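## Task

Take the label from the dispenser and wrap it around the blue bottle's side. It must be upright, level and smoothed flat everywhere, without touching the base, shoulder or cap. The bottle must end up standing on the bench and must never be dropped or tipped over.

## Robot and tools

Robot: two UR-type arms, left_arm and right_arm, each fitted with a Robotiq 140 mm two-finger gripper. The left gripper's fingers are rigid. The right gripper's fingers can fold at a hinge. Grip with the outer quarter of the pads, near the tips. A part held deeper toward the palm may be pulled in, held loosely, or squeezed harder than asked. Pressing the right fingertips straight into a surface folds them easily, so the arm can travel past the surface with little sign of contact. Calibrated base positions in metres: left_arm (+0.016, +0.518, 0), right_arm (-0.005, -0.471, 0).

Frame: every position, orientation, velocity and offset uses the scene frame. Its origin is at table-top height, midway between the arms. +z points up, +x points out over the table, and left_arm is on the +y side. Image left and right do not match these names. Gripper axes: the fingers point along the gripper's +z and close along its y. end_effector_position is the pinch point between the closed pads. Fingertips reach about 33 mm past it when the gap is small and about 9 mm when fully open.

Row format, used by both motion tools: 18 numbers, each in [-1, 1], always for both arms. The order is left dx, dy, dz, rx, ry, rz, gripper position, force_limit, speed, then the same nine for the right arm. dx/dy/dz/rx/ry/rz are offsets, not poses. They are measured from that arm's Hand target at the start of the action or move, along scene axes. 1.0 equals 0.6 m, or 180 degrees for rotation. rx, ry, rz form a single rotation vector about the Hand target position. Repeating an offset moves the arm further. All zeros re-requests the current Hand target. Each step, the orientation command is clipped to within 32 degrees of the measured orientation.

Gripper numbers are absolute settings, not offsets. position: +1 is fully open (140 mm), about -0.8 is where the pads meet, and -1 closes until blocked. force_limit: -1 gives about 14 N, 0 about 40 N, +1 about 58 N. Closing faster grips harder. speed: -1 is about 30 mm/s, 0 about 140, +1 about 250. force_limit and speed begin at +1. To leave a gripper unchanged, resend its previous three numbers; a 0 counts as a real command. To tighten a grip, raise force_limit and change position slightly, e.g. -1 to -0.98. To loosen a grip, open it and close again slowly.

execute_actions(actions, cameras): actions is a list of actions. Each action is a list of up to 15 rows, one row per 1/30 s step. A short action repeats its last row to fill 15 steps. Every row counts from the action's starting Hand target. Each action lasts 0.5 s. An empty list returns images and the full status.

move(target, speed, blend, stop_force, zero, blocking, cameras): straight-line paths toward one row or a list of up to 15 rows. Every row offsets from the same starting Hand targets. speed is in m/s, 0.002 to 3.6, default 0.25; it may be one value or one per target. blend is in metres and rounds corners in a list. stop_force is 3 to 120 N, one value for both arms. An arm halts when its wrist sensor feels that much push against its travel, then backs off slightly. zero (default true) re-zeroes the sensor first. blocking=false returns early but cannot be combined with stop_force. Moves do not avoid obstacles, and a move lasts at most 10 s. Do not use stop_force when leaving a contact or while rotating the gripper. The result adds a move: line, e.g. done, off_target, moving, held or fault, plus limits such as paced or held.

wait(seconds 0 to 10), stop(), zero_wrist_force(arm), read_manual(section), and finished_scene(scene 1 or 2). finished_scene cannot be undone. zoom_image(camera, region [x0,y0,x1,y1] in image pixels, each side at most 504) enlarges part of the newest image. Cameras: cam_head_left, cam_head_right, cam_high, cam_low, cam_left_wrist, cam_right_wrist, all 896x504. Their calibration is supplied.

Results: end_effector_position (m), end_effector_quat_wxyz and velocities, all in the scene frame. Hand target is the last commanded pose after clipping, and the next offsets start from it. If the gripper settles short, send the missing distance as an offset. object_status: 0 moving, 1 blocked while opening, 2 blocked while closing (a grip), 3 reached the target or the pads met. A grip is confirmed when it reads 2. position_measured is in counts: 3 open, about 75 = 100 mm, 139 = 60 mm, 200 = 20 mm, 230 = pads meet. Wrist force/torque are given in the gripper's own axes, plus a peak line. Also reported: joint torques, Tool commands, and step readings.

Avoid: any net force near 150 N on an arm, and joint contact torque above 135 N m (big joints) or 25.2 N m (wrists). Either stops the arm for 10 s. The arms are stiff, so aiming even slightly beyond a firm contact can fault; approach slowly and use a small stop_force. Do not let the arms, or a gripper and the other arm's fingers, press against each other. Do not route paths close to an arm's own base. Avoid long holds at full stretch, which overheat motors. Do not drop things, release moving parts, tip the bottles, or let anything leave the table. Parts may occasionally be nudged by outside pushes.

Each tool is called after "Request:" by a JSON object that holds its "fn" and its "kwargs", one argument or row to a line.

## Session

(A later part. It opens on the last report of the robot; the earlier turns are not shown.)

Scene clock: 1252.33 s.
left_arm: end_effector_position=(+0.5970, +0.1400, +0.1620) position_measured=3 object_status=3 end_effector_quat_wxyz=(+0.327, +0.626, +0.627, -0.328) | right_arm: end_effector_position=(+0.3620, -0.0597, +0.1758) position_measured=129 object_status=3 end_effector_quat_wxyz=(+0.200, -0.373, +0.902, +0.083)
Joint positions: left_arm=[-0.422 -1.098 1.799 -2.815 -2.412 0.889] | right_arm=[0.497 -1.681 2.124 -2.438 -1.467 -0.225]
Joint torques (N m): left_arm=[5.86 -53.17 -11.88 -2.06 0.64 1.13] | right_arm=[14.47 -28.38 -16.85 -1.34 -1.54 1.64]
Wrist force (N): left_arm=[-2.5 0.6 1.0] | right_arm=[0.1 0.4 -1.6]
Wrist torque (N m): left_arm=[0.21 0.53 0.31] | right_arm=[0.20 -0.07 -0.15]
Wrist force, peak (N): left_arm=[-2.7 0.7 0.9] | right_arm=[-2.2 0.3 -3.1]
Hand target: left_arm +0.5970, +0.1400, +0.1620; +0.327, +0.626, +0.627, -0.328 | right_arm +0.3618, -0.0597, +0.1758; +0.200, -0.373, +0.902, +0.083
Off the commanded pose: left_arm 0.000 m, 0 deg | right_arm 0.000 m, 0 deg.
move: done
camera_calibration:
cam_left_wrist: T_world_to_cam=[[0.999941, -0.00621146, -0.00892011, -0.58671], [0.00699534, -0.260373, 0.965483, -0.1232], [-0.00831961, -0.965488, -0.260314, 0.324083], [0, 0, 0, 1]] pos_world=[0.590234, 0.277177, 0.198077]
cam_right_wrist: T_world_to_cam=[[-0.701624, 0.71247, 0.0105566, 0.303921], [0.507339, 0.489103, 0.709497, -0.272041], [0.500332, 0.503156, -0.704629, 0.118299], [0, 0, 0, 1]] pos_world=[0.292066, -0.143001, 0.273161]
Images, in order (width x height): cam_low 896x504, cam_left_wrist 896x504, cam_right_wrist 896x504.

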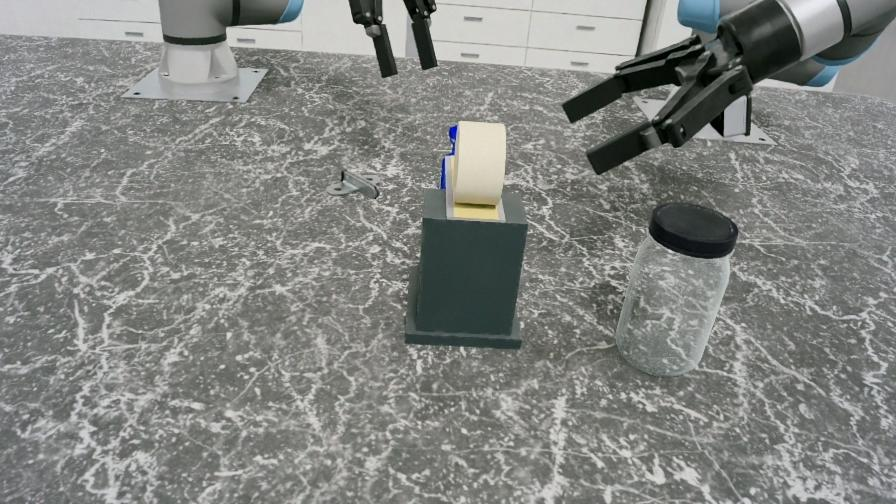

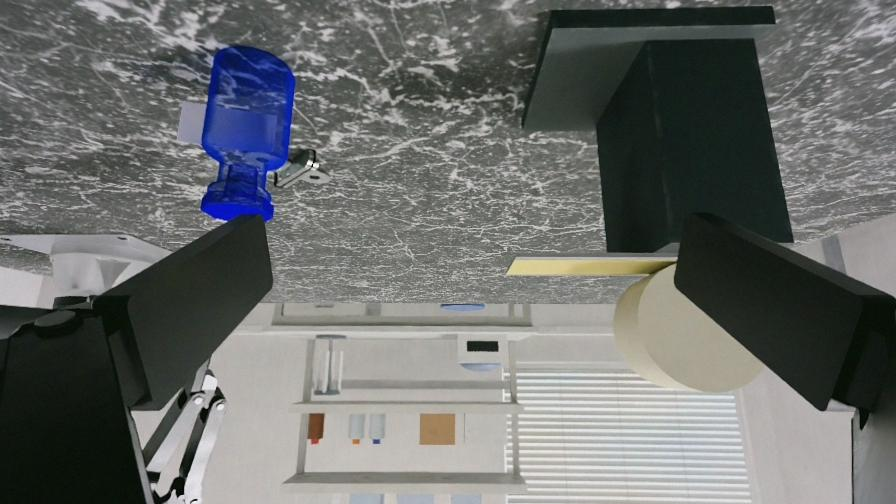

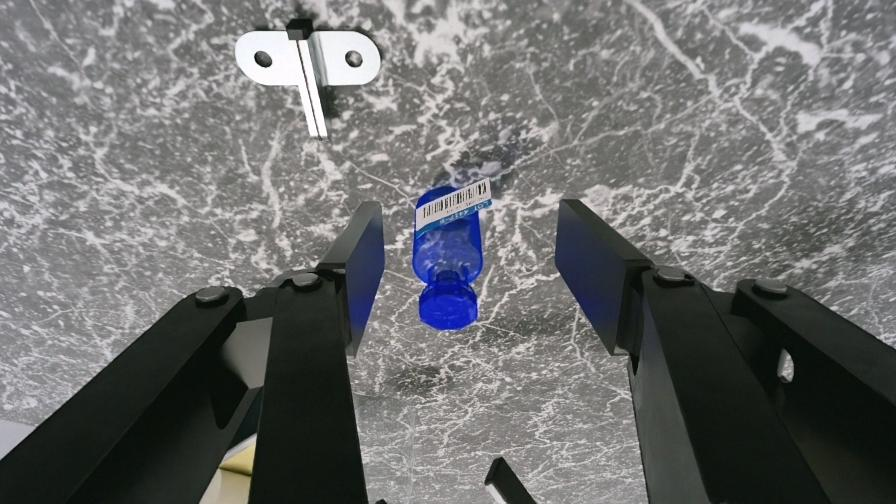

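Request:
{"fn": "execute_actions", "kwargs": {
  "actions": [],
  "cameras": ["cam_right_wrist","cam_left_wrist"]
}}

Request:
{"fn": "zoom_image", "kwargs": {
  "camera": "cam_right_wrist",
  "region": [380, 150, 540, 350]
}}

Request:
{"fn": "zoom_image", "kwargs": {
  "camera": "cam_left_wrist",
  "region": [150, 20, 350, 240]
}}

Scene clock: 1263.63 s.
left_arm: end_effector_position=(+0.5970, +0.1400, +0.1620) position_measured=3 object_status=3 end_effector_quat_wxyz=(+0.327, +0.626, +0.627, -0.328) | right_arm: end_effector_position=(+0.3618, -0.0597, +0.1758) position_measured=129 object_status=3 end_effector_quat_wxyz=(+0.200, -0.373, +0.902, +0.083)
Joint positions: left_arm=[-0.422 -1.098 1.799 -2.815 -2.412 0.889] | right_arm=[0.498 -1.681 2.124 -2.438 -1.467 -0.225]
Joint velocities: within noise
Joint torques (N m): left_arm=[6.26 -52.9 -11.47 -2.04 0.69 1.26] | right_arm=[13.68 -27.73 -10.07 -1.7 -1.42 1.39]
Wrist force (N): left_arm=[-2.3 0.7 1.0] | right_arm=[0.2 0.2 -1.5]
Wrist torque (N m): left_arm=[0.23 0.50 0.31] | right_arm=[0.18 -0.09 -0.16]
Wrist force, peak (N): left_arm=[-2.6 0.7 1.0] | right_arm=[0.2 0.3 -1.9]
Hand target: left_arm +0.5970, +0.1400, +0.1620; +0.327, +0.626, +0.627, -0.328 | right_arm +0.3618, -0.0597, +0.1758; +0.200, -0.373, +0.902, +0.083
Tool commands: left_gripper/position=+1.0 left_gripper/force_limit=+0.0 left_gripper/speed=+0.0 right_gripper/position=+0.0 right_gripper/force_limit=+1.0 right_gripper/speed=-1.0
Off the commanded pose: left_arm 0.000 m, 0 deg | right_arm 0.000 m, 0 deg.
camera_calibration:
cam_left_wrist: T_world_to_cam=[[0.999941, -0.00621146, -0.00892011, -0.58671], [0.00699534, -0.260373, 0.965483, -0.1232], [-0.00831961, -0.965488, -0.260314, 0.324083], [0, 0, 0, 1]] pos_world=[0.590234, 0.277177, 0.198077]
cam_right_wrist: T_world_to_cam=[[-0.70173, 0.712366, 0.0105042, 0.303883], [0.5073, 0.489265, 0.709413, -0.271862], [0.500222, 0.503145, -0.704715, 0.118333], [0, 0, 0, 1]] pos_world=[0.291966, -0.143002, 0.273061]
Images, in order (width x height): cam_left_wrist 896x504, cam_right_wrist 896x504.

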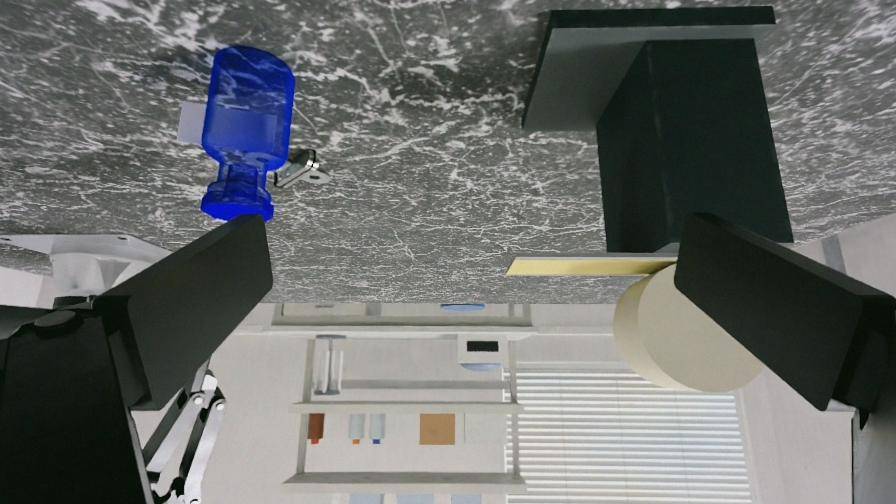

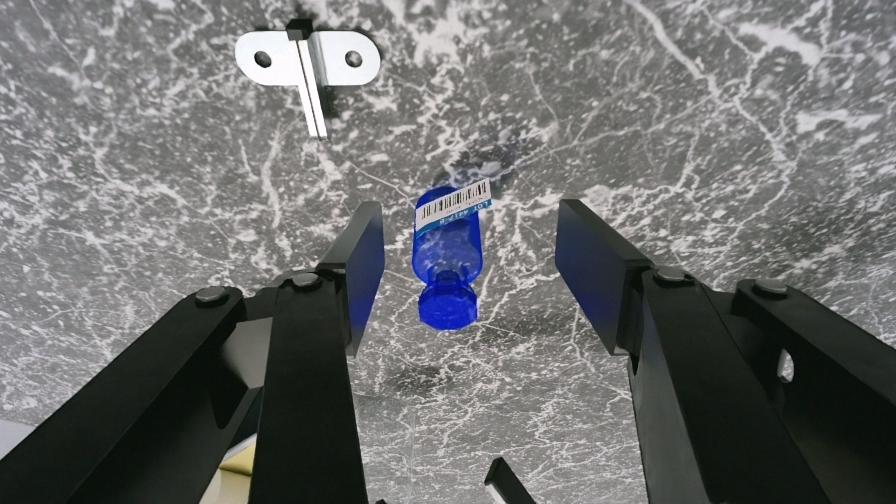

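Scaled by 2.520.

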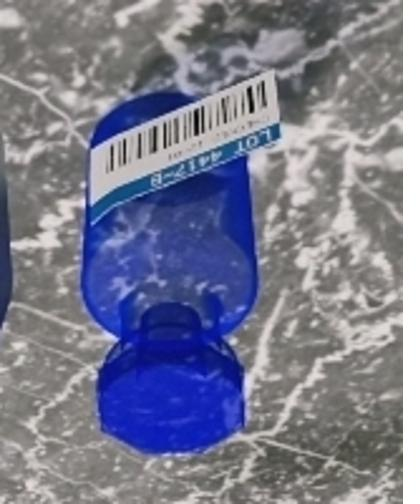

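Scaled by 2.291.

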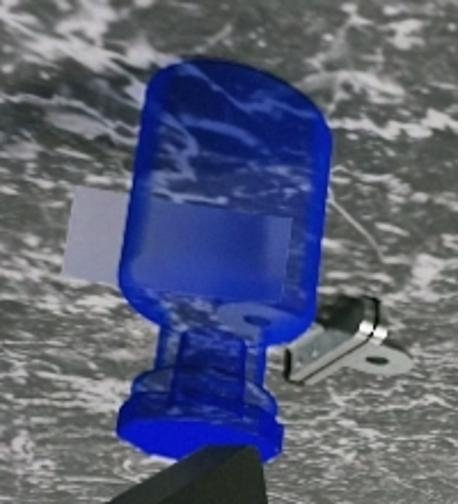

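Request:
{"fn": "move", "kwargs": {
  "target": [-0.1617,-0.0333,0.13,0.3056,0,0,0.2,0,0,-0.1033,-0.1,0.09,0,0,0,0.0,1,-1],
  "speed": 0.25,
  "cameras": ["cam_right_wrist"]
}}

Request:
{"fn": "zoom_image", "kwargs": {
  "camera": "cam_right_wrist",
  "region": [380, 180, 520, 320]
}}

Scene clock: 1389.70 s.
left_arm: end_effector_position=(+0.5000, +0.1200, +0.2399) position_measured=104 object_status=3 end_effector_quat_wxyz=(+0.001, +0.707, +0.707, -0.001) | right_arm: end_effector_position=(+0.2999, -0.1198, +0.2297) position_measured=129 object_status=3 end_effector_quat_wxyz=(+0.200, -0.373, +0.902, +0.083)
Joint positions: left_arm=[-0.889 -1.285 1.334 -1.623 -1.573 0.669] | right_arm=[0.434 -1.978 2.187 -2.197 -1.441 -0.284]
Joint torques (N m): left_arm=[-5.58 -50.7 -33.45 -0.64 2.2 -0.5] | right_arm=[11.46 -3.94 -27.21 -4.37 -0.91 1.48]
Wrist force (N): left_arm=[-1.0 1.0 0.3] | right_arm=[0.1 0.7 -2.0]
Wrist torque (N m): left_arm=[0.15 0.22 0.07] | right_arm=[0.27 -0.07 -0.08]
Wrist force, peak (N): left_arm=[-2.7 0.6 1.0] | right_arm=[0.4 0.7 -2.7]
Hand target: left_arm +0.5000, +0.1200, +0.2400; +0.001, +0.707, +0.707, -0.001 | right_arm +0.2998, -0.1197, +0.2298; +0.200, -0.373, +0.902, +0.083
Off the commanded pose: left_arm 0.000 m, 0 deg | right_arm 0.000 m, 0 deg.
move: done
camera_calibration:
cam_right_wrist: T_world_to_cam=[[-0.701658, 0.712435, 0.0106059, 0.302586], [0.5074, 0.489163, 0.709411, -0.249285], [0.500221, 0.503145, -0.704715, 0.21757], [0, 0, 0, 1]] pos_world=[0.229966, -0.203101, 0.326961]
Images, in order (width x height): cam_right_wrist 896x504.

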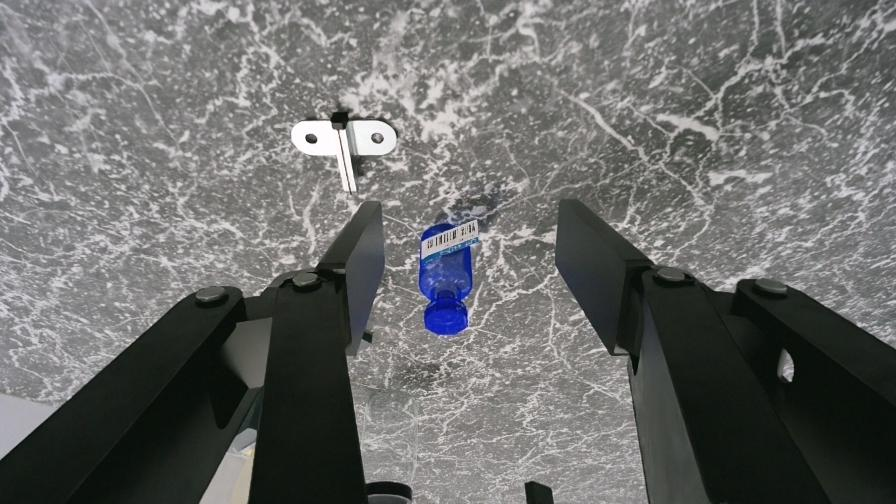

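Scaled by 3.600.

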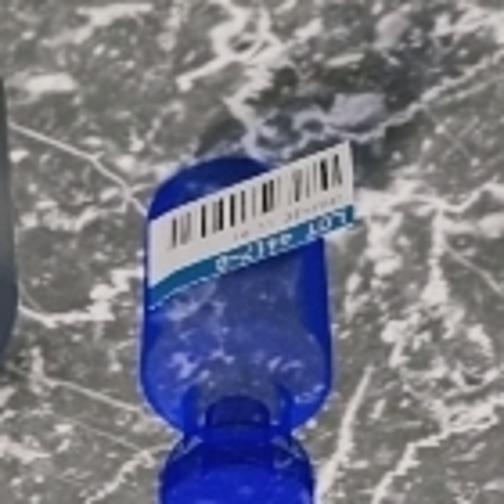

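Request:
{"fn": "move", "kwargs": {
  "target": [-0.0708,-0.1608,-0.1167,0,0,-0.5444,0.2,0,0,0,0,0,0,0,0,0.0,1,-1],
  "speed": 0.4,
  "cameras": ["cam_left_wrist","cam_right_wrist"]
}}

Scene clock: 1400.77 s.
left_arm: end_effector_position=(+0.4575, +0.0235, +0.1699) position_measured=104 object_status=3 end_effector_quat_wxyz=(+0.000, +0.998, -0.069, -0.002) | right_arm: end_effector_position=(+0.2998, -0.1197, +0.2298) position_measured=129 object_status=3 end_effector_quat_wxyz=(+0.200, -0.373, +0.902, +0.083)
Joint positions: left_arm=[-1.031 -1.172 1.359 -1.756 -1.573 2.237] | right_arm=[0.434 -1.978 2.187 -2.197 -1.441 -0.284]
Joint torques (N m): left_arm=[8.76 -58.98 -32.67 -0.88 -1.58 1.36] | right_arm=[13.69 -2.59 -41.32 -2.37 -1.39 1.4]
Wrist force (N): left_arm=[-0.8 1.3 0.2] | right_arm=[-0.1 0.8 -2.1]
Wrist torque (N m): left_arm=[0.22 0.15 0.21] | right_arm=[0.29 -0.03 -0.08]
Wrist force, peak (N): left_arm=[-0.9 1.8 0.7] | right_arm=[-0.2 0.6 -2.2]
Hand target: left_arm +0.4575, +0.0235, +0.1700; +0.000, +0.998, -0.069, -0.002 | right_arm +0.2998, -0.1197, +0.2298; +0.200, -0.373, +0.902, +0.083
Off the commanded pose: left_arm 0.000 m, 0 deg | right_arm 0.000 m, 0 deg.
move: done
camera_calibration:
cam_left_wrist: T_world_to_cam=[[-0.135297, -0.990752, -0.0102585, 0.0948051], [-0.932118, 0.123766, 0.34035, 0.366604], [-0.335933, 0.0556104, -0.940243, 0.453937], [0, 0, 0, 1]] pos_world=[0.507037, 0.0233119, 0.30301]
cam_right_wrist: T_world_to_cam=[[-0.70173, 0.712366, 0.0105042, 0.30255], [0.5073, 0.489265, 0.709413, -0.249362], [0.500222, 0.503145, -0.704715, 0.21759], [0, 0, 0, 1]] pos_world=[0.229966, -0.203002, 0.327061]
Images, in order (width x height): cam_left_wrist 896x504, cam_right_wrist 896x504.

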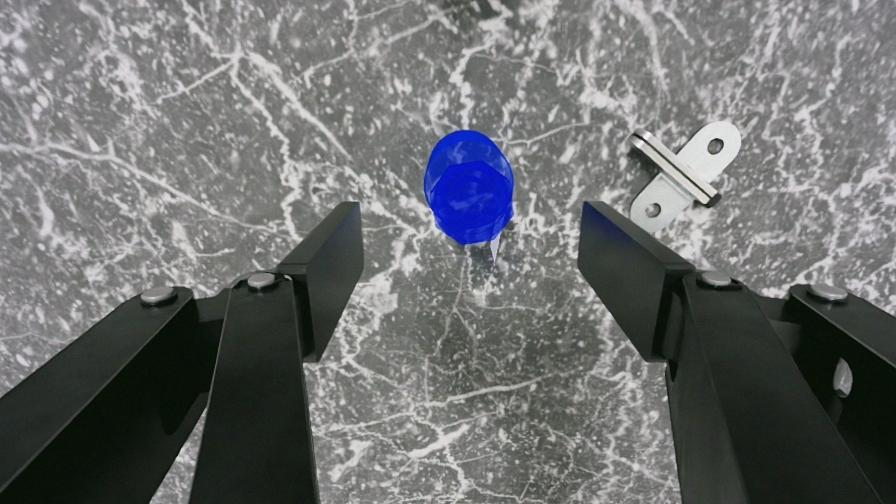

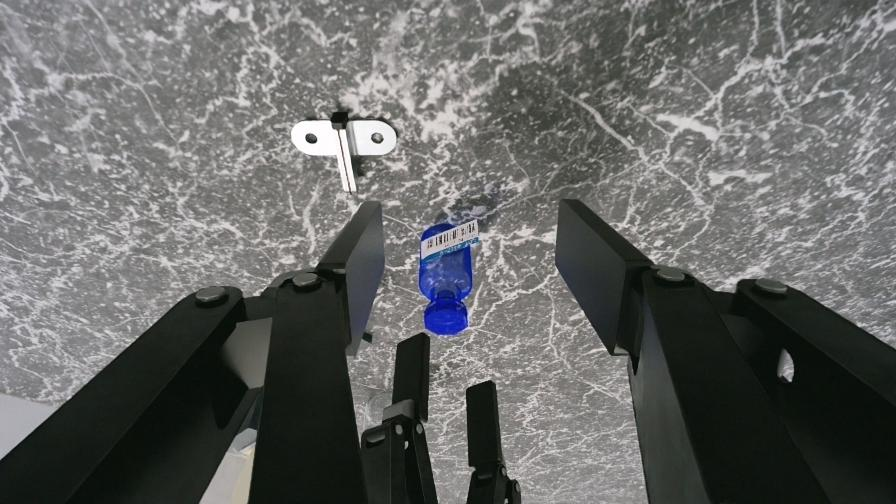

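Request:
{"fn": "zoom_image", "kwargs": {
  "camera": "cam_left_wrist",
  "region": [408, 110, 538, 280]
}}

Scaled by 2.965.

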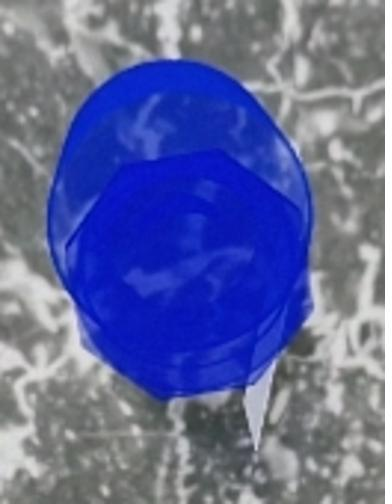

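Request:
{"fn": "move", "kwargs": {
  "target": [
    [0,-0.0053,-0.215,0,0,0,0.2,0,0,0,0,0,0,0,0,0.0,1,-1],
    [0,-0.0053,-0.215,0,0,0,-1,0,-1,0,0,0,0,0,0,0.0,1,-1],
    [0,-0.0053,-0.215,0,0,0,0.06,0,0,0,0,0,0,0,0,0.0,1,-1],
    [0,-0.0053,-0.215,0,0,-0.0667,0.06,0,0,0,0,0,0,0,0,0.0,1,-1],
    [0,-0.0053,-0.215,0,0,-0.0667,-1,0,-1,0,0,0,0,0,0,0.0,1,-1],
    [0,-0.0053,-0.215,0,0,-0.0667,0.06,0,0,0,0,0,0,0,0,0.0,1,-1]
  ],
  "speed": 0.12,
  "cameras": ["cam_right_wrist","cam_left_wrist"]
}}

Request:
{"fn": "zoom_image", "kwargs": {
  "camera": "cam_right_wrist",
  "region": [380, 180, 520, 340]
}}

Scene clock: 1472.83 s.
left_arm: end_effector_position=(+0.4575, +0.0204, +0.0410) position_measured=122 object_status=3 end_effector_quat_wxyz=(+0.000, +0.985, -0.173, -0.002) | right_arm: end_effector_position=(+0.2998, -0.1197, +0.2298) position_measured=129 object_status=3 end_effector_quat_wxyz=(+0.200, -0.373, +0.902, +0.083)
Joint positions: left_arm=[-1.034 -1.066 1.549 -2.051 -1.573 2.444] | right_arm=[0.434 -1.978 2.187 -2.197 -1.441 -0.284]
Joint torques (N m): left_arm=[5.45 -42.28 -28.11 -1.78 -1.16 0.57] | right_arm=[13.99 2.21 -41.29 -5.4 -1.48 1.41]
Wrist force (N): left_arm=[-0.8 1.3 0.2] | right_arm=[-0.2 0.6 -1.9]
Wrist torque (N m): left_arm=[0.20 0.15 0.20] | right_arm=[0.26 -0.01 -0.08]
Wrist force, peak (N): left_arm=[-1.8 -0.7 -9.5] | right_arm=[-0.1 0.8 -2.2]
Hand target: left_arm +0.4575, +0.0204, +0.0410; +0.000, +0.985, -0.173, -0.002 | right_arm +0.2998, -0.1197, +0.2298; +0.200, -0.373, +0.902, +0.083
Off the commanded pose: left_arm 0.000 m, 0 deg | right_arm 0.000 m, 0 deg.
move: done
camera_calibration:
cam_left_wrist: T_world_to_cam=[[-0.338417, -0.94094, -0.0102758, 0.182302], [-0.885975, 0.314931, 0.340393, 0.385934], [-0.317054, 0.124299, -0.940227, 0.3228], [0, 0, 0, 1]] pos_world=[0.505967, 0.00986875, 0.17401]
cam_right_wrist: T_world_to_cam=[[-0.701765, 0.712332, 0.010454, 0.302568], [0.50725, 0.489315, 0.709414, -0.249341], [0.500223, 0.503145, -0.704715, 0.21759], [0, 0, 0, 1]] pos_world=[0.229967, -0.203002, 0.327061]
Images, in order (width x height): cam_left_wrist 896x504, cam_right_wrist 896x504.

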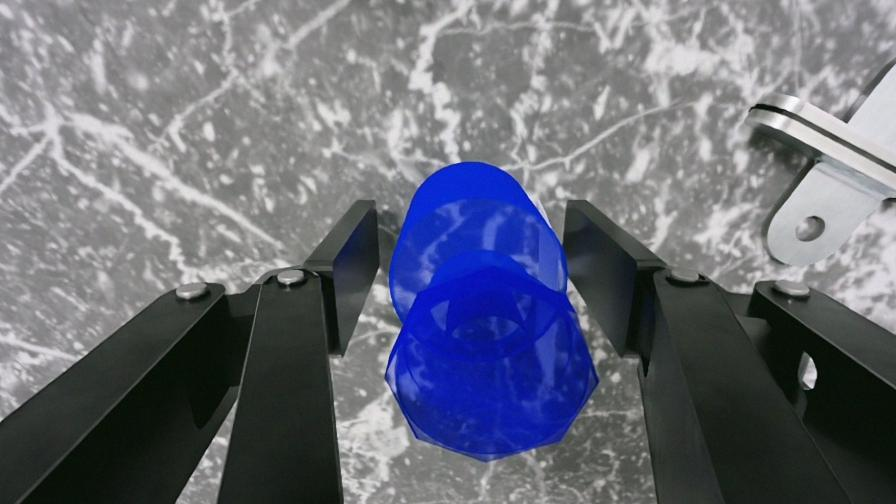

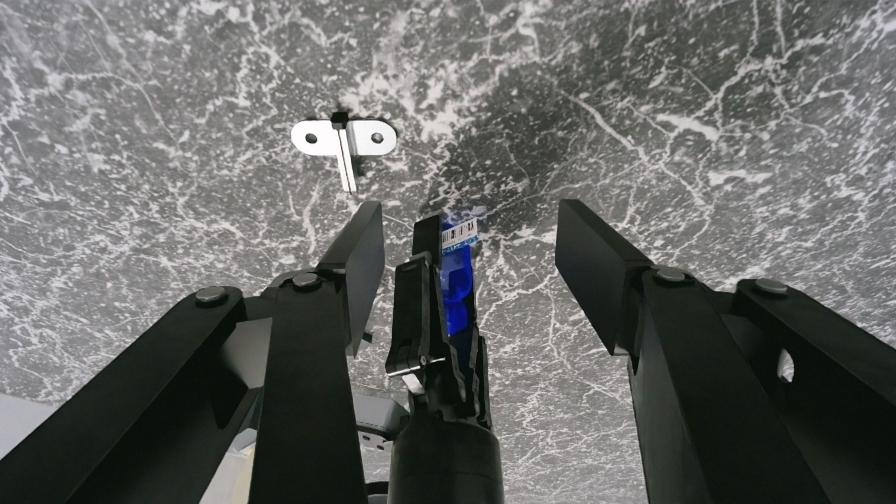

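Scaled by 3.150.

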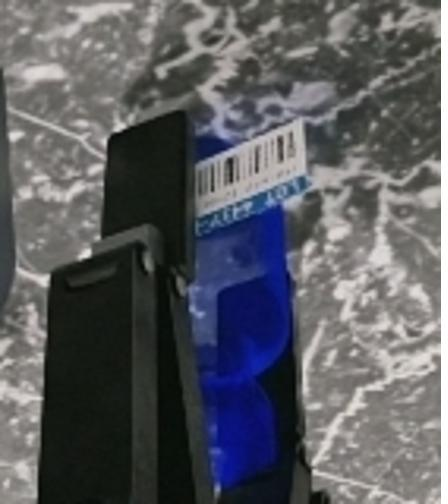

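Request:
{"fn": "move", "kwargs": {
  "target": [
    [0,0,0,0,0,-0.0611,0.06,0,0,0,0,0,0,0,0,0.0,1,-1],
    [0,0,0,0,0,-0.0611,-1,0,-1,0,0,0,0,0,0,0.0,1,-1],
    [0,0,0,0,0,-0.0611,0.06,0,0,0,0,0,0,0,0,0.0,1,-1],
    [0,0,0,0,0,-0.1222,0.06,0,0,0,0,0,0,0,0,0.0,1,-1],
    [0,0,0,0,0,-0.1222,-1,0,-1,0,0,0,0,0,0,0.0,1,-1],
    [0,0,0,0,0,-0.1222,0.06,0,0,0,0,0,0,0,0,0.0,1,-1],
    [0,0,0,0,0,-0.1833,0.06,0,0,0,0,0,0,0,0,0.0,1,-1],
    [0,0,0,0,0,-0.1833,-1,0,-1,0,0,0,0,0,0,0.0,1,-1],
    [0,0,0,0,0,-0.1833,0.06,0,0,0,0,0,0,0,0,0.0,1,-1]
  ],
  "speed": 0.2,
  "cameras": ["cam_right_wrist","cam_left_wrist"]
}}

Request:
{"fn": "zoom_image", "kwargs": {
  "camera": "cam_right_wrist",
  "region": [380, 180, 520, 340]
}}

Scene clock: 1491.83 s.
left_arm: end_effector_position=(+0.4575, +0.0204, +0.0410) position_measured=122 object_status=3 end_effector_quat_wxyz=(-0.001, +0.895, -0.446, -0.001) | right_arm: end_effector_position=(+0.2998, -0.1197, +0.2298) position_measured=129 object_status=3 end_effector_quat_wxyz=(+0.200, -0.373, +0.902, +0.083)
Joint positions: left_arm=[-1.035 -1.066 1.549 -2.05 -1.571 3.019] | right_arm=[0.434 -1.978 2.187 -2.197 -1.441 -0.284]
Joint torques (N m): left_arm=[6.1 -52.55 -13.94 -1.3 -1.52 1.1] | right_arm=[13.59 2.63 -41.42 -5.42 -1.39 1.2]
Wrist force (N): left_arm=[-0.7 1.4 0.1] | right_arm=[-0.2 0.6 -1.9]
Wrist torque (N m): left_arm=[0.24 0.14 0.21] | right_arm=[0.26 -0.02 -0.08]
Wrist force, peak (N): left_arm=[-2.8 -0.2 -10.4] | right_arm=[0.1 0.9 -2.1]
Hand target: left_arm +0.4575, +0.0204, +0.0410; -0.001, +0.895, -0.446, -0.001 | right_arm +0.2998, -0.1197, +0.2298; +0.200, -0.373, +0.902, +0.083
Off the commanded pose: left_arm 0.000 m, 0 deg | right_arm 0.000 m, 0 deg.
move: done
camera_calibration:
cam_left_wrist: T_world_to_cam=[[-0.796208, -0.604937, -0.0102496, 0.384924], [-0.571622, 0.746593, 0.340365, 0.233268], [-0.198247, 0.27686, -0.940238, 0.265316], [0, 0, 0, 1]] pos_world=[0.492418, -0.0147573, 0.17401]
cam_right_wrist: T_world_to_cam=[[-0.701765, 0.712332, 0.010454, 0.302568], [0.50725, 0.489315, 0.709414, -0.249341], [0.500223, 0.503145, -0.704715, 0.21759], [0, 0, 0, 1]] pos_world=[0.229967, -0.203002, 0.327061]
Images, in order (width x height): cam_left_wrist 896x504, cam_right_wrist 896x504.

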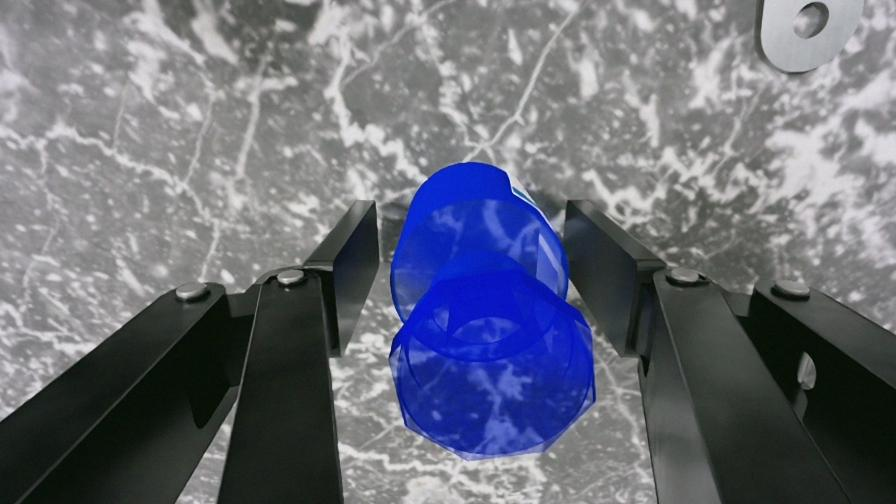

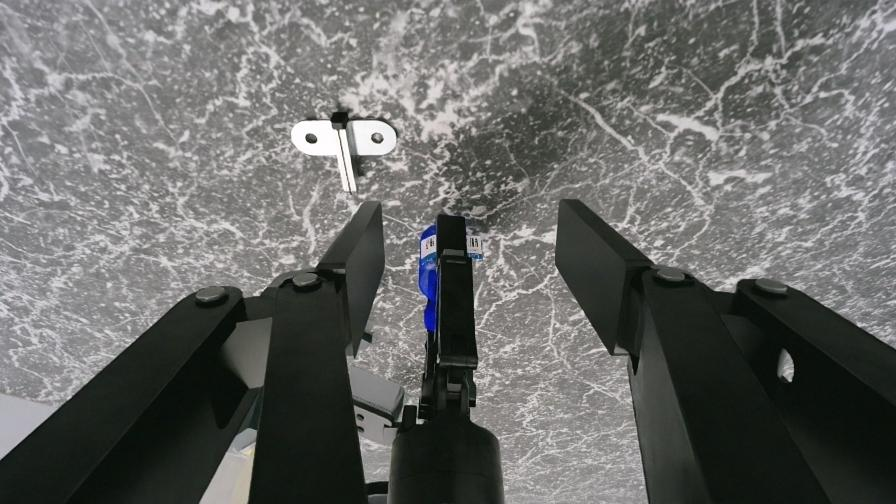

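Scaled by 3.150.

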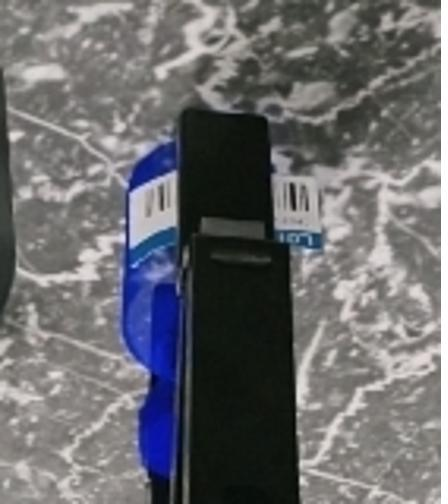

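Request:
{"fn": "move", "kwargs": {
  "target": [
    [0,0,0,0,0,-0.0611,0.06,0,0,0,0,0,0,0,0,0.0,1,-1],
    [0,0,0,0,0,-0.0611,-1,0,-1,0,0,0,0,0,0,0.0,1,-1],
    [0,0,0,0,0,-0.0611,0.06,0,0,0,0,0,0,0,0,0.0,1,-1],
    [0,0,0,0,0,-0.1222,0.06,0,0,0,0,0,0,0,0,0.0,1,-1],
    [0,0,0,0,0,-0.1222,-1,0,-1,0,0,0,0,0,0,0.0,1,-1],
    [0,0,0,0,0,-0.1222,0.06,0,0,0,0,0,0,0,0,0.0,1,-1],
    [0,0,0,0,0,-0.1833,0.06,0,0,0,0,0,0,0,0,0.0,1,-1],
    [0,0,0,0,0,-0.1833,-1,0,-1,0,0,0,0,0,0,0.0,1,-1],
    [0,0,0,0,0,-0.1833,0.06,0,0,0,0,0,0,0,0,0.0,1,-1]
  ],
  "speed": 0.2,
  "cameras": ["cam_right_wrist","cam_left_wrist"]
}}

Request:
{"fn": "zoom_image", "kwargs": {
  "camera": "cam_right_wrist",
  "region": [380, 180, 520, 340]
}}

Scene clock: 1513.70 s.
left_arm: end_effector_position=(+0.4575, +0.0204, +0.0410) position_measured=122 object_status=3 end_effector_quat_wxyz=(-0.001, +0.732, -0.682, -0.001) | right_arm: end_effector_position=(+0.2998, -0.1197, +0.2298) position_measured=129 object_status=3 end_effector_quat_wxyz=(+0.200, -0.373, +0.902, +0.083)
Joint positions: left_arm=[-1.036 -1.067 1.55 -2.051 -1.569 3.594] | right_arm=[0.434 -1.978 2.187 -2.197 -1.441 -0.284]
Joint torques (N m): left_arm=[5.66 -45.31 -14.41 -2.08 -1.46 1.06] | right_arm=[13.68 2.88 -41.11 -5.34 -0.98 1.16]
Wrist force (N): left_arm=[-1.0 1.1 0.3] | right_arm=[0.2 0.6 -1.8]
Wrist torque (N m): left_arm=[0.19 0.20 0.21] | right_arm=[0.25 -0.10 -0.08]
Wrist force, peak (N): left_arm=[-2.3 0.6 -8.1] | right_arm=[-0.1 0.9 -2.2]
Hand target: left_arm +0.4575, +0.0204, +0.0410; -0.001, +0.732, -0.682, -0.001 | right_arm +0.2998, -0.1197, +0.2298; +0.200, -0.373, +0.902, +0.083
Off the commanded pose: left_arm 0.000 m, 0 deg | right_arm 0.000 m, 0 deg.
move: done
camera_calibration:
cam_left_wrist: T_world_to_cam=[[-0.997221, -0.0737795, -0.0102962, 0.466121], [-0.0728727, 0.937466, 0.340363, 0.00118339], [-0.0154595, 0.340167, -0.940238, 0.1805], [0, 0, 0, 1]] pos_world=[0.467702, -0.0281195, 0.17411]
cam_right_wrist: T_world_to_cam=[[-0.701765, 0.712332, 0.010454, 0.302568], [0.50725, 0.489315, 0.709414, -0.249341], [0.500223, 0.503145, -0.704715, 0.21759], [0, 0, 0, 1]] pos_world=[0.229967, -0.203002, 0.327061]
Images, in order (width x height): cam_left_wrist 896x504, cam_right_wrist 896x504.

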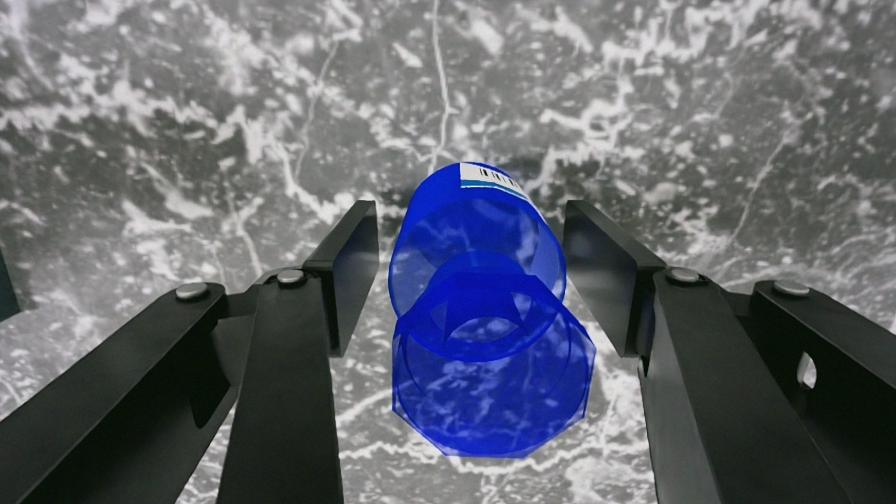

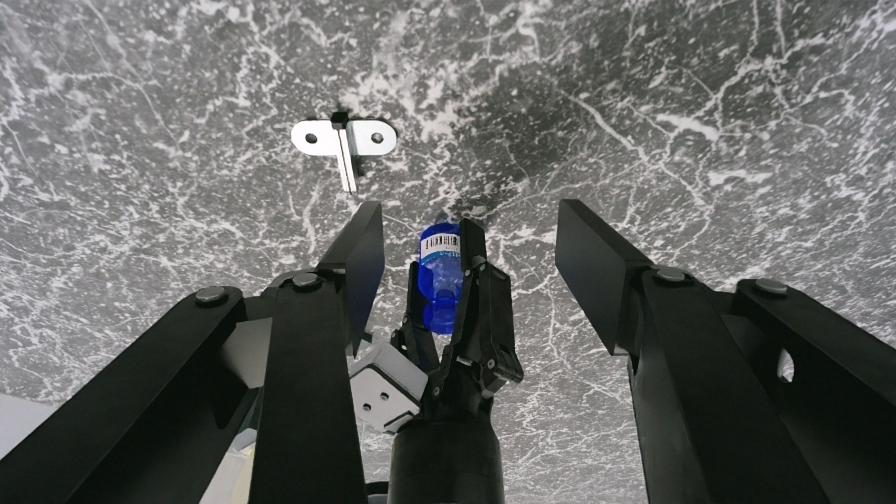

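Scaled by 3.150.

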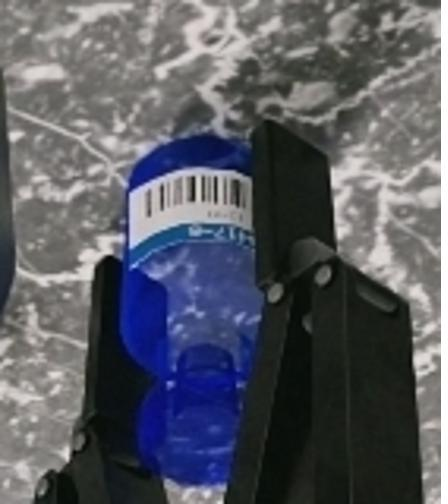

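Request:
{"fn": "move", "kwargs": {
  "target": [
    [0,0,0,0,0,-0.0611,0.06,0,0,0,0,0,0,0,0,0.0,1,-1],
    [0,0,0,0,0,-0.0611,-1,0,-1,0,0,0,0,0,0,0.0,1,-1],
    [0,0,0,0,0,-0.0611,0.06,0,0,0,0,0,0,0,0,0.0,1,-1],
    [0,0,0,0,0,-0.1222,0.06,0,0,0,0,0,0,0,0,0.0,1,-1],
    [0,0,0,0,0,-0.1222,-1,0,-1,0,0,0,0,0,0,0.0,1,-1],
    [0,0,0,0,0,-0.1222,0.06,0,0,0,0,0,0,0,0,0.0,1,-1],
    [0,0,0,0,0,-0.1833,0.06,0,0,0,0,0,0,0,0,0.0,1,-1],
    [0,0,0,0,0,-0.1833,-1,0,-1,0,0,0,0,0,0,0.0,1,-1],
    [0,0,0,0,0,-0.1833,0.06,0,0,0,0,0,0,0,0,0.0,1,-1]
  ],
  "speed": 0.2,
  "cameras": ["cam_right_wrist","cam_left_wrist"]
}}

Request:
{"fn": "zoom_image", "kwargs": {
  "camera": "cam_right_wrist",
  "region": [380, 180, 520, 340]
}}

Request:
{"fn": "zoom_image", "kwargs": {
  "camera": "cam_left_wrist",
  "region": [360, 130, 600, 330]
}}

Scene clock: 1537.33 s.
left_arm: end_effector_position=(+0.4575, +0.0204, +0.0410) position_measured=122 object_status=3 end_effector_quat_wxyz=(+0.002, -0.508, +0.861, +0.001) | right_arm: end_effector_position=(+0.2998, -0.1197, +0.2298) position_measured=129 object_status=3 end_effector_quat_wxyz=(+0.200, -0.373, +0.902, +0.083)
Joint positions: left_arm=[-1.036 -1.068 1.552 -2.053 -1.568 4.169] | right_arm=[0.434 -1.978 2.187 -2.197 -1.441 -0.284]
Joint torques (N m): left_arm=[6.07 -52.64 -25.98 -1.07 -1.49 1.02] | right_arm=[13.66 3.18 -40.56 -5.38 -1.03 1.02]
Wrist force (N): left_arm=[-0.8 1.3 0.3] | right_arm=[0.0 0.6 -2.0]
Wrist torque (N m): left_arm=[0.21 0.16 0.21] | right_arm=[0.25 -0.06 -0.09]
Wrist force, peak (N): left_arm=[-2.0 1.2 -7.7] | right_arm=[0.2 0.7 -2.2]
Hand target: left_arm +0.4575, +0.0204, +0.0410; +0.002, -0.508, +0.861, +0.001 | right_arm +0.2998, -0.1197, +0.2298; +0.200, -0.373, +0.902, +0.083
Off the commanded pose: left_arm 0.000 m, 0 deg | right_arm 0.000 m, 0 deg.
move: done
camera_calibration:
cam_left_wrist: T_world_to_cam=[[-0.876557, 0.481189, -0.0102961, 0.399599], [0.44941, 0.825949, 0.34035, -0.235379], [0.172277, 0.293709, -0.940242, 0.0954901], [0, 0, 0, 1]] pos_world=[0.439602, -0.0259173, 0.17401]
cam_right_wrist: T_world_to_cam=[[-0.701765, 0.712332, 0.010454, 0.302568], [0.50725, 0.489315, 0.709414, -0.249341], [0.500223, 0.503145, -0.704715, 0.21759], [0, 0, 0, 1]] pos_world=[0.229967, -0.203002, 0.327061]
Images, in order (width x height): cam_left_wrist 896x504, cam_right_wrist 896x504.

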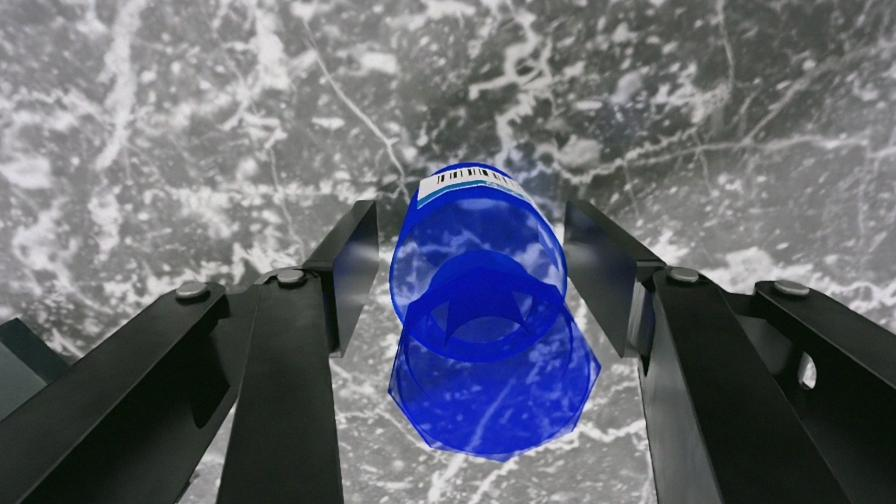

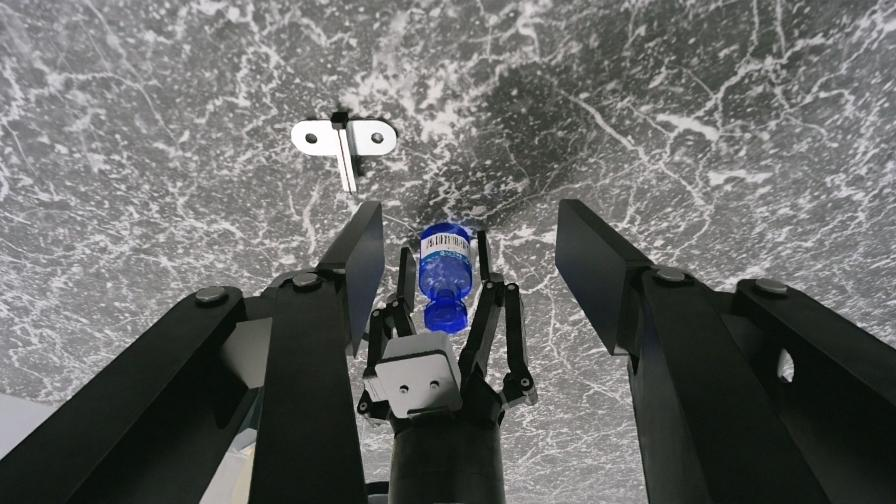

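Scaled by 3.150.

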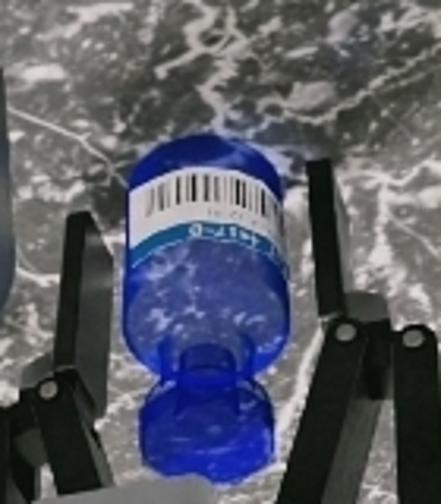

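Scaled by 2.100.

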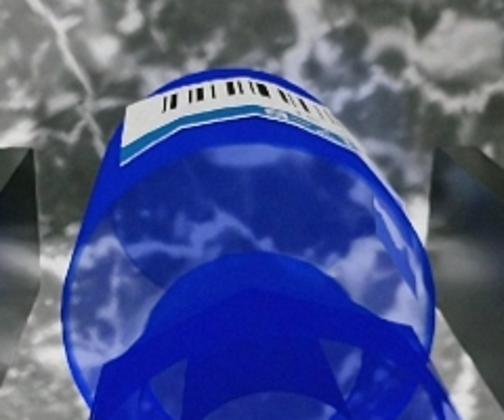

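Request:
{"fn": "move", "kwargs": {
  "target": [
    [0,0,0,0,0,-0.0611,0.06,0,0,0,0,0,0,0,0,0.0,1,-1],
    [0,0,0,0,0,-0.0611,-1,0,-1,0,0,0,0,0,0,0.0,1,-1],
    [0,0,0,0,0,-0.0611,0.06,0,0,0,0,0,0,0,0,0.0,1,-1],
    [0,0,0,0,0,-0.0306,0.06,0,0,0,0,0,0,0,0,0.0,1,-1],
    [0,0,0,0,0,-0.0306,-1,0,-1,0,0,0,0,0,0,0.0,1,-1],
    [0,0,0,0,0,-0.0306,0.06,0,0,0,0,0,0,0,0,0.0,1,-1],
    [0,0,0,0,0,0.0306,0.06,0,0,0,0,0,0,0,0,0.0,1,-1],
    [0,0,0,0,0,0.0306,-1,0,-1,0,0,0,0,0,0,0.0,1,-1],
    [0,0,0,0,0,0.0306,0.06,0,0,0,0,0,0,0,0,0.0,1,-1]
  ],
  "speed": 0.2,
  "cameras": []
}}

Request:
{"fn": "move", "kwargs": {
  "target": [
    [0,0,0,0,0,0.0611,0.06,0,0,0,0,0,0,0,0,0.0,1,-1],
    [0,0,0,0,0,0.0611,-1,0,-1,0,0,0,0,0,0,0.0,1,-1],
    [0,0,0,0,0,0.0611,0.06,0,0,0,0,0,0,0,0,0.0,1,-1],
    [0,0,0,0,0,0.1222,0.06,0,0,0,0,0,0,0,0,0.0,1,-1],
    [0,0,0,0,0,0.1222,-1,0,-1,0,0,0,0,0,0,0.0,1,-1],
    [0,0,0,0,0,0.1222,0.06,0,0,0,0,0,0,0,0,0.0,1,-1],
    [0,0,0,0,0,0.1833,0.06,0,0,0,0,0,0,0,0,0.0,1,-1],
    [0,0,0,0,0,0.1833,-1,0,-1,0,0,0,0,0,0,0.0,1,-1],
    [0,0,0,0,0,0.1833,0.06,0,0,0,0,0,0,0,0,0.0,1,-1]
  ],
  "speed": 0.2,
  "cameras": []
}}

Request:
{"fn": "move", "kwargs": {
  "target": [
    [0,0,0,0,0,0.0611,0.06,0,0,0,0,0,0,0,0,0.0,1,-1],
    [0,0,0,0,0,0.0611,-1,0,-1,0,0,0,0,0,0,0.0,1,-1],
    [0,0,0,0,0,0.0611,0.06,0,0,0,0,0,0,0,0,0.0,1,-1],
    [0,0,0,0,0,0.1222,0.06,0,0,0,0,0,0,0,0,0.0,1,-1],
    [0,0,0,0,0,0.1222,-1,0,-1,0,0,0,0,0,0,0.0,1,-1],
    [0,0,0,0,0,0.1222,0.06,0,0,0,0,0,0,0,0,0.0,1,-1],
    [0,0,0,0,0,0.1833,0.06,0,0,0,0,0,0,0,0,0.0,1,-1],
    [0,0,0,0,0,0.1833,-1,0,-1,0,0,0,0,0,0,0.0,1,-1],
    [0,0,0,0,0,0.1833,0.06,0,0,0,0,0,0,0,0,0.0,1,-1]
  ],
  "speed": 0.2,
  "cameras": ["cam_right_wrist","cam_left_wrist"]
}}

Scene clock: 1574.97 s.
left_arm: end_effector_position=(+0.4575, +0.0204, +0.0410) position_measured=122 object_status=3 end_effector_quat_wxyz=(+0.001, -0.549, +0.836, +0.001) | right_arm: end_effector_position=(+0.2998, -0.1197, +0.2298) position_measured=129 object_status=3 end_effector_quat_wxyz=(+0.200, -0.373, +0.902, +0.083)
Joint positions: left_arm=[-1.036 -1.067 1.551 -2.053 -1.568 4.073] | right_arm=[0.434 -1.978 2.187 -2.197 -1.441 -0.284]
Joint torques (N m): left_arm=[-5.86 -47.02 -21.74 -3.74 2.2 -1.18] | right_arm=[12.91 2.07 -40.9 -5.37 -1.12 0.98]
Wrist force (N): left_arm=[-1.0 1.2 0.3] | right_arm=[0.1 0.7 -1.9]
Wrist torque (N m): left_arm=[0.21 0.20 0.07] | right_arm=[0.28 -0.08 -0.08]
Wrist force, peak (N): left_arm=[-1.7 3.1 -9.4] | right_arm=[0.1 0.7 -2.2]
Hand target: left_arm +0.4575, +0.0204, +0.0410; +0.001, -0.549, +0.836, +0.001 | right_arm +0.2998, -0.1197, +0.2298; +0.200, -0.373, +0.902, +0.083
Off the commanded pose: left_arm 0.000 m, 0 deg | right_arm 0.000 m, 0 deg.
move: done
No camera images: "cameras" was empty.

Scene clock: 1582.77 s.
left_arm: end_effector_position=(+0.4575, +0.0204, +0.0410) position_measured=122 object_status=3 end_effector_quat_wxyz=(-0.001, +0.764, -0.646, -0.001) | right_arm: end_effector_position=(+0.2998, -0.1197, +0.2298) position_measured=129 object_status=3 end_effector_quat_wxyz=(+0.200, -0.373, +0.902, +0.083)
Joint positions: left_arm=[-1.035 -1.067 1.55 -2.051 -1.569 3.498] | right_arm=[0.434 -1.978 2.187 -2.197 -1.441 -0.284]
Joint torques (N m): left_arm=[-5.59 -42.04 -22.52 -2.79 -0.26 -1.1] | right_arm=[12.95 2.38 -41.12 -5.38 -0.98 0.8]
Wrist force (N): left_arm=[-0.9 1.3 0.4] | right_arm=[0.1 0.7 -1.7]
Wrist torque (N m): left_arm=[0.22 0.17 0.07] | right_arm=[0.27 -0.07 -0.08]
Wrist force, peak (N): left_arm=[-2.9 0.2 -11.9] | right_arm=[0.1 0.7 -2.1]
Hand target: left_arm +0.4575, +0.0204, +0.0410; -0.001, +0.764, -0.646, -0.001 | right_arm +0.2998, -0.1197, +0.2298; +0.200, -0.373, +0.902, +0.083
Off the commanded pose: left_arm 0.000 m, 0 deg | right_arm 0.000 m, 0 deg.
move: done
No camera images: "cameras" was empty.

Scene clock: 1590.53 s.
left_arm: end_effector_position=(+0.4575, +0.0204, +0.0410) position_measured=122 object_status=3 end_effector_quat_wxyz=(-0.001, +0.916, -0.402, -0.002) | right_arm: end_effector_position=(+0.2998, -0.1197, +0.2298) position_measured=129 object_status=3 end_effector_quat_wxyz=(+0.200, -0.373, +0.902, +0.083)
Joint positions: left_arm=[-1.034 -1.066 1.549 -2.05 -1.571 2.923] | right_arm=[0.434 -1.978 2.187 -2.197 -1.441 -0.284]
Joint torques (N m): left_arm=[-5.37 -47.58 -22.06 -3.79 2.22 -1.15] | right_arm=[12.3 2.51 -40.19 -5.45 -0.81 0.7]
Wrist force (N): left_arm=[-0.9 1.3 0.3] | right_arm=[-0.1 0.6 -1.8]
Wrist torque (N m): left_arm=[0.20 0.17 0.06] | right_arm=[0.25 -0.04 -0.08]
Wrist force, peak (N): left_arm=[-2.2 -0.4 -10.4] | right_arm=[-0.1 0.6 -2.2]
Hand target: left_arm +0.4575, +0.0204, +0.0410; -0.001, +0.916, -0.402, -0.002 | right_arm +0.2998, -0.1197, +0.2298; +0.200, -0.373, +0.902, +0.083
Off the commanded pose: left_arm 0.000 m, 0 deg | right_arm 0.000 m, 0 deg.
move: done
camera_calibration:
cam_left_wrist: T_world_to_cam=[[-0.734488, -0.678545, -0.0102104, 0.358137], [-0.640619, 0.688314, 0.340339, 0.266073], [-0.223907, 0.256516, -0.940247, 0.277488], [0, 0, 0, 1]] pos_world=[0.49563, -0.0113098, 0.17401]
cam_right_wrist: T_world_to_cam=[[-0.701765, 0.712332, 0.010454, 0.302568], [0.50725, 0.489315, 0.709414, -0.249341], [0.500223, 0.503145, -0.704715, 0.21759], [0, 0, 0, 1]] pos_world=[0.229967, -0.203002, 0.327061]
Images, in order (width x height): cam_left_wrist 896x504, cam_right_wrist 896x504.

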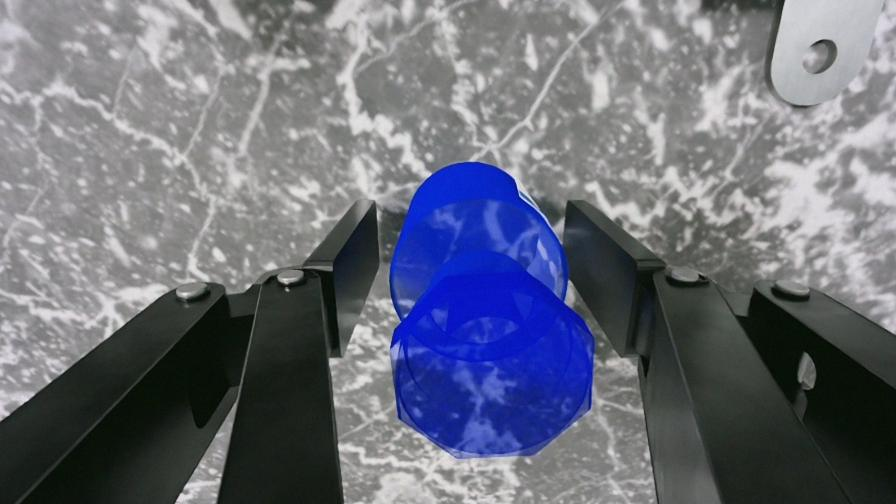

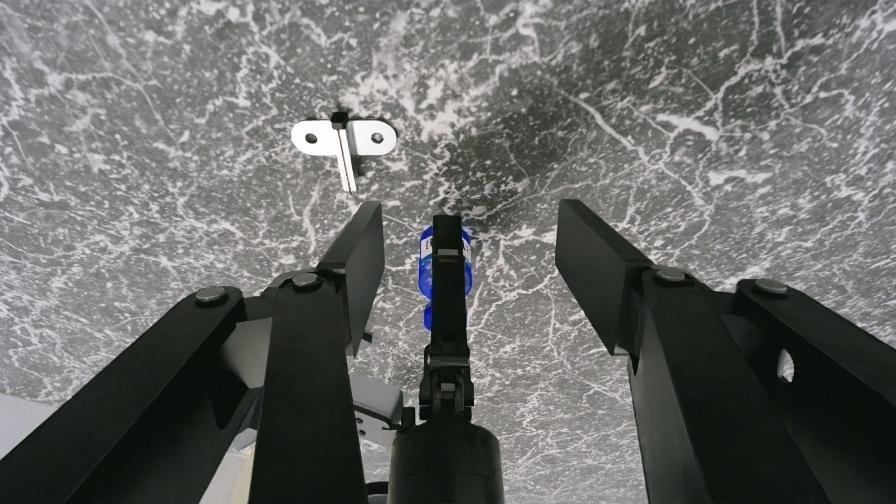

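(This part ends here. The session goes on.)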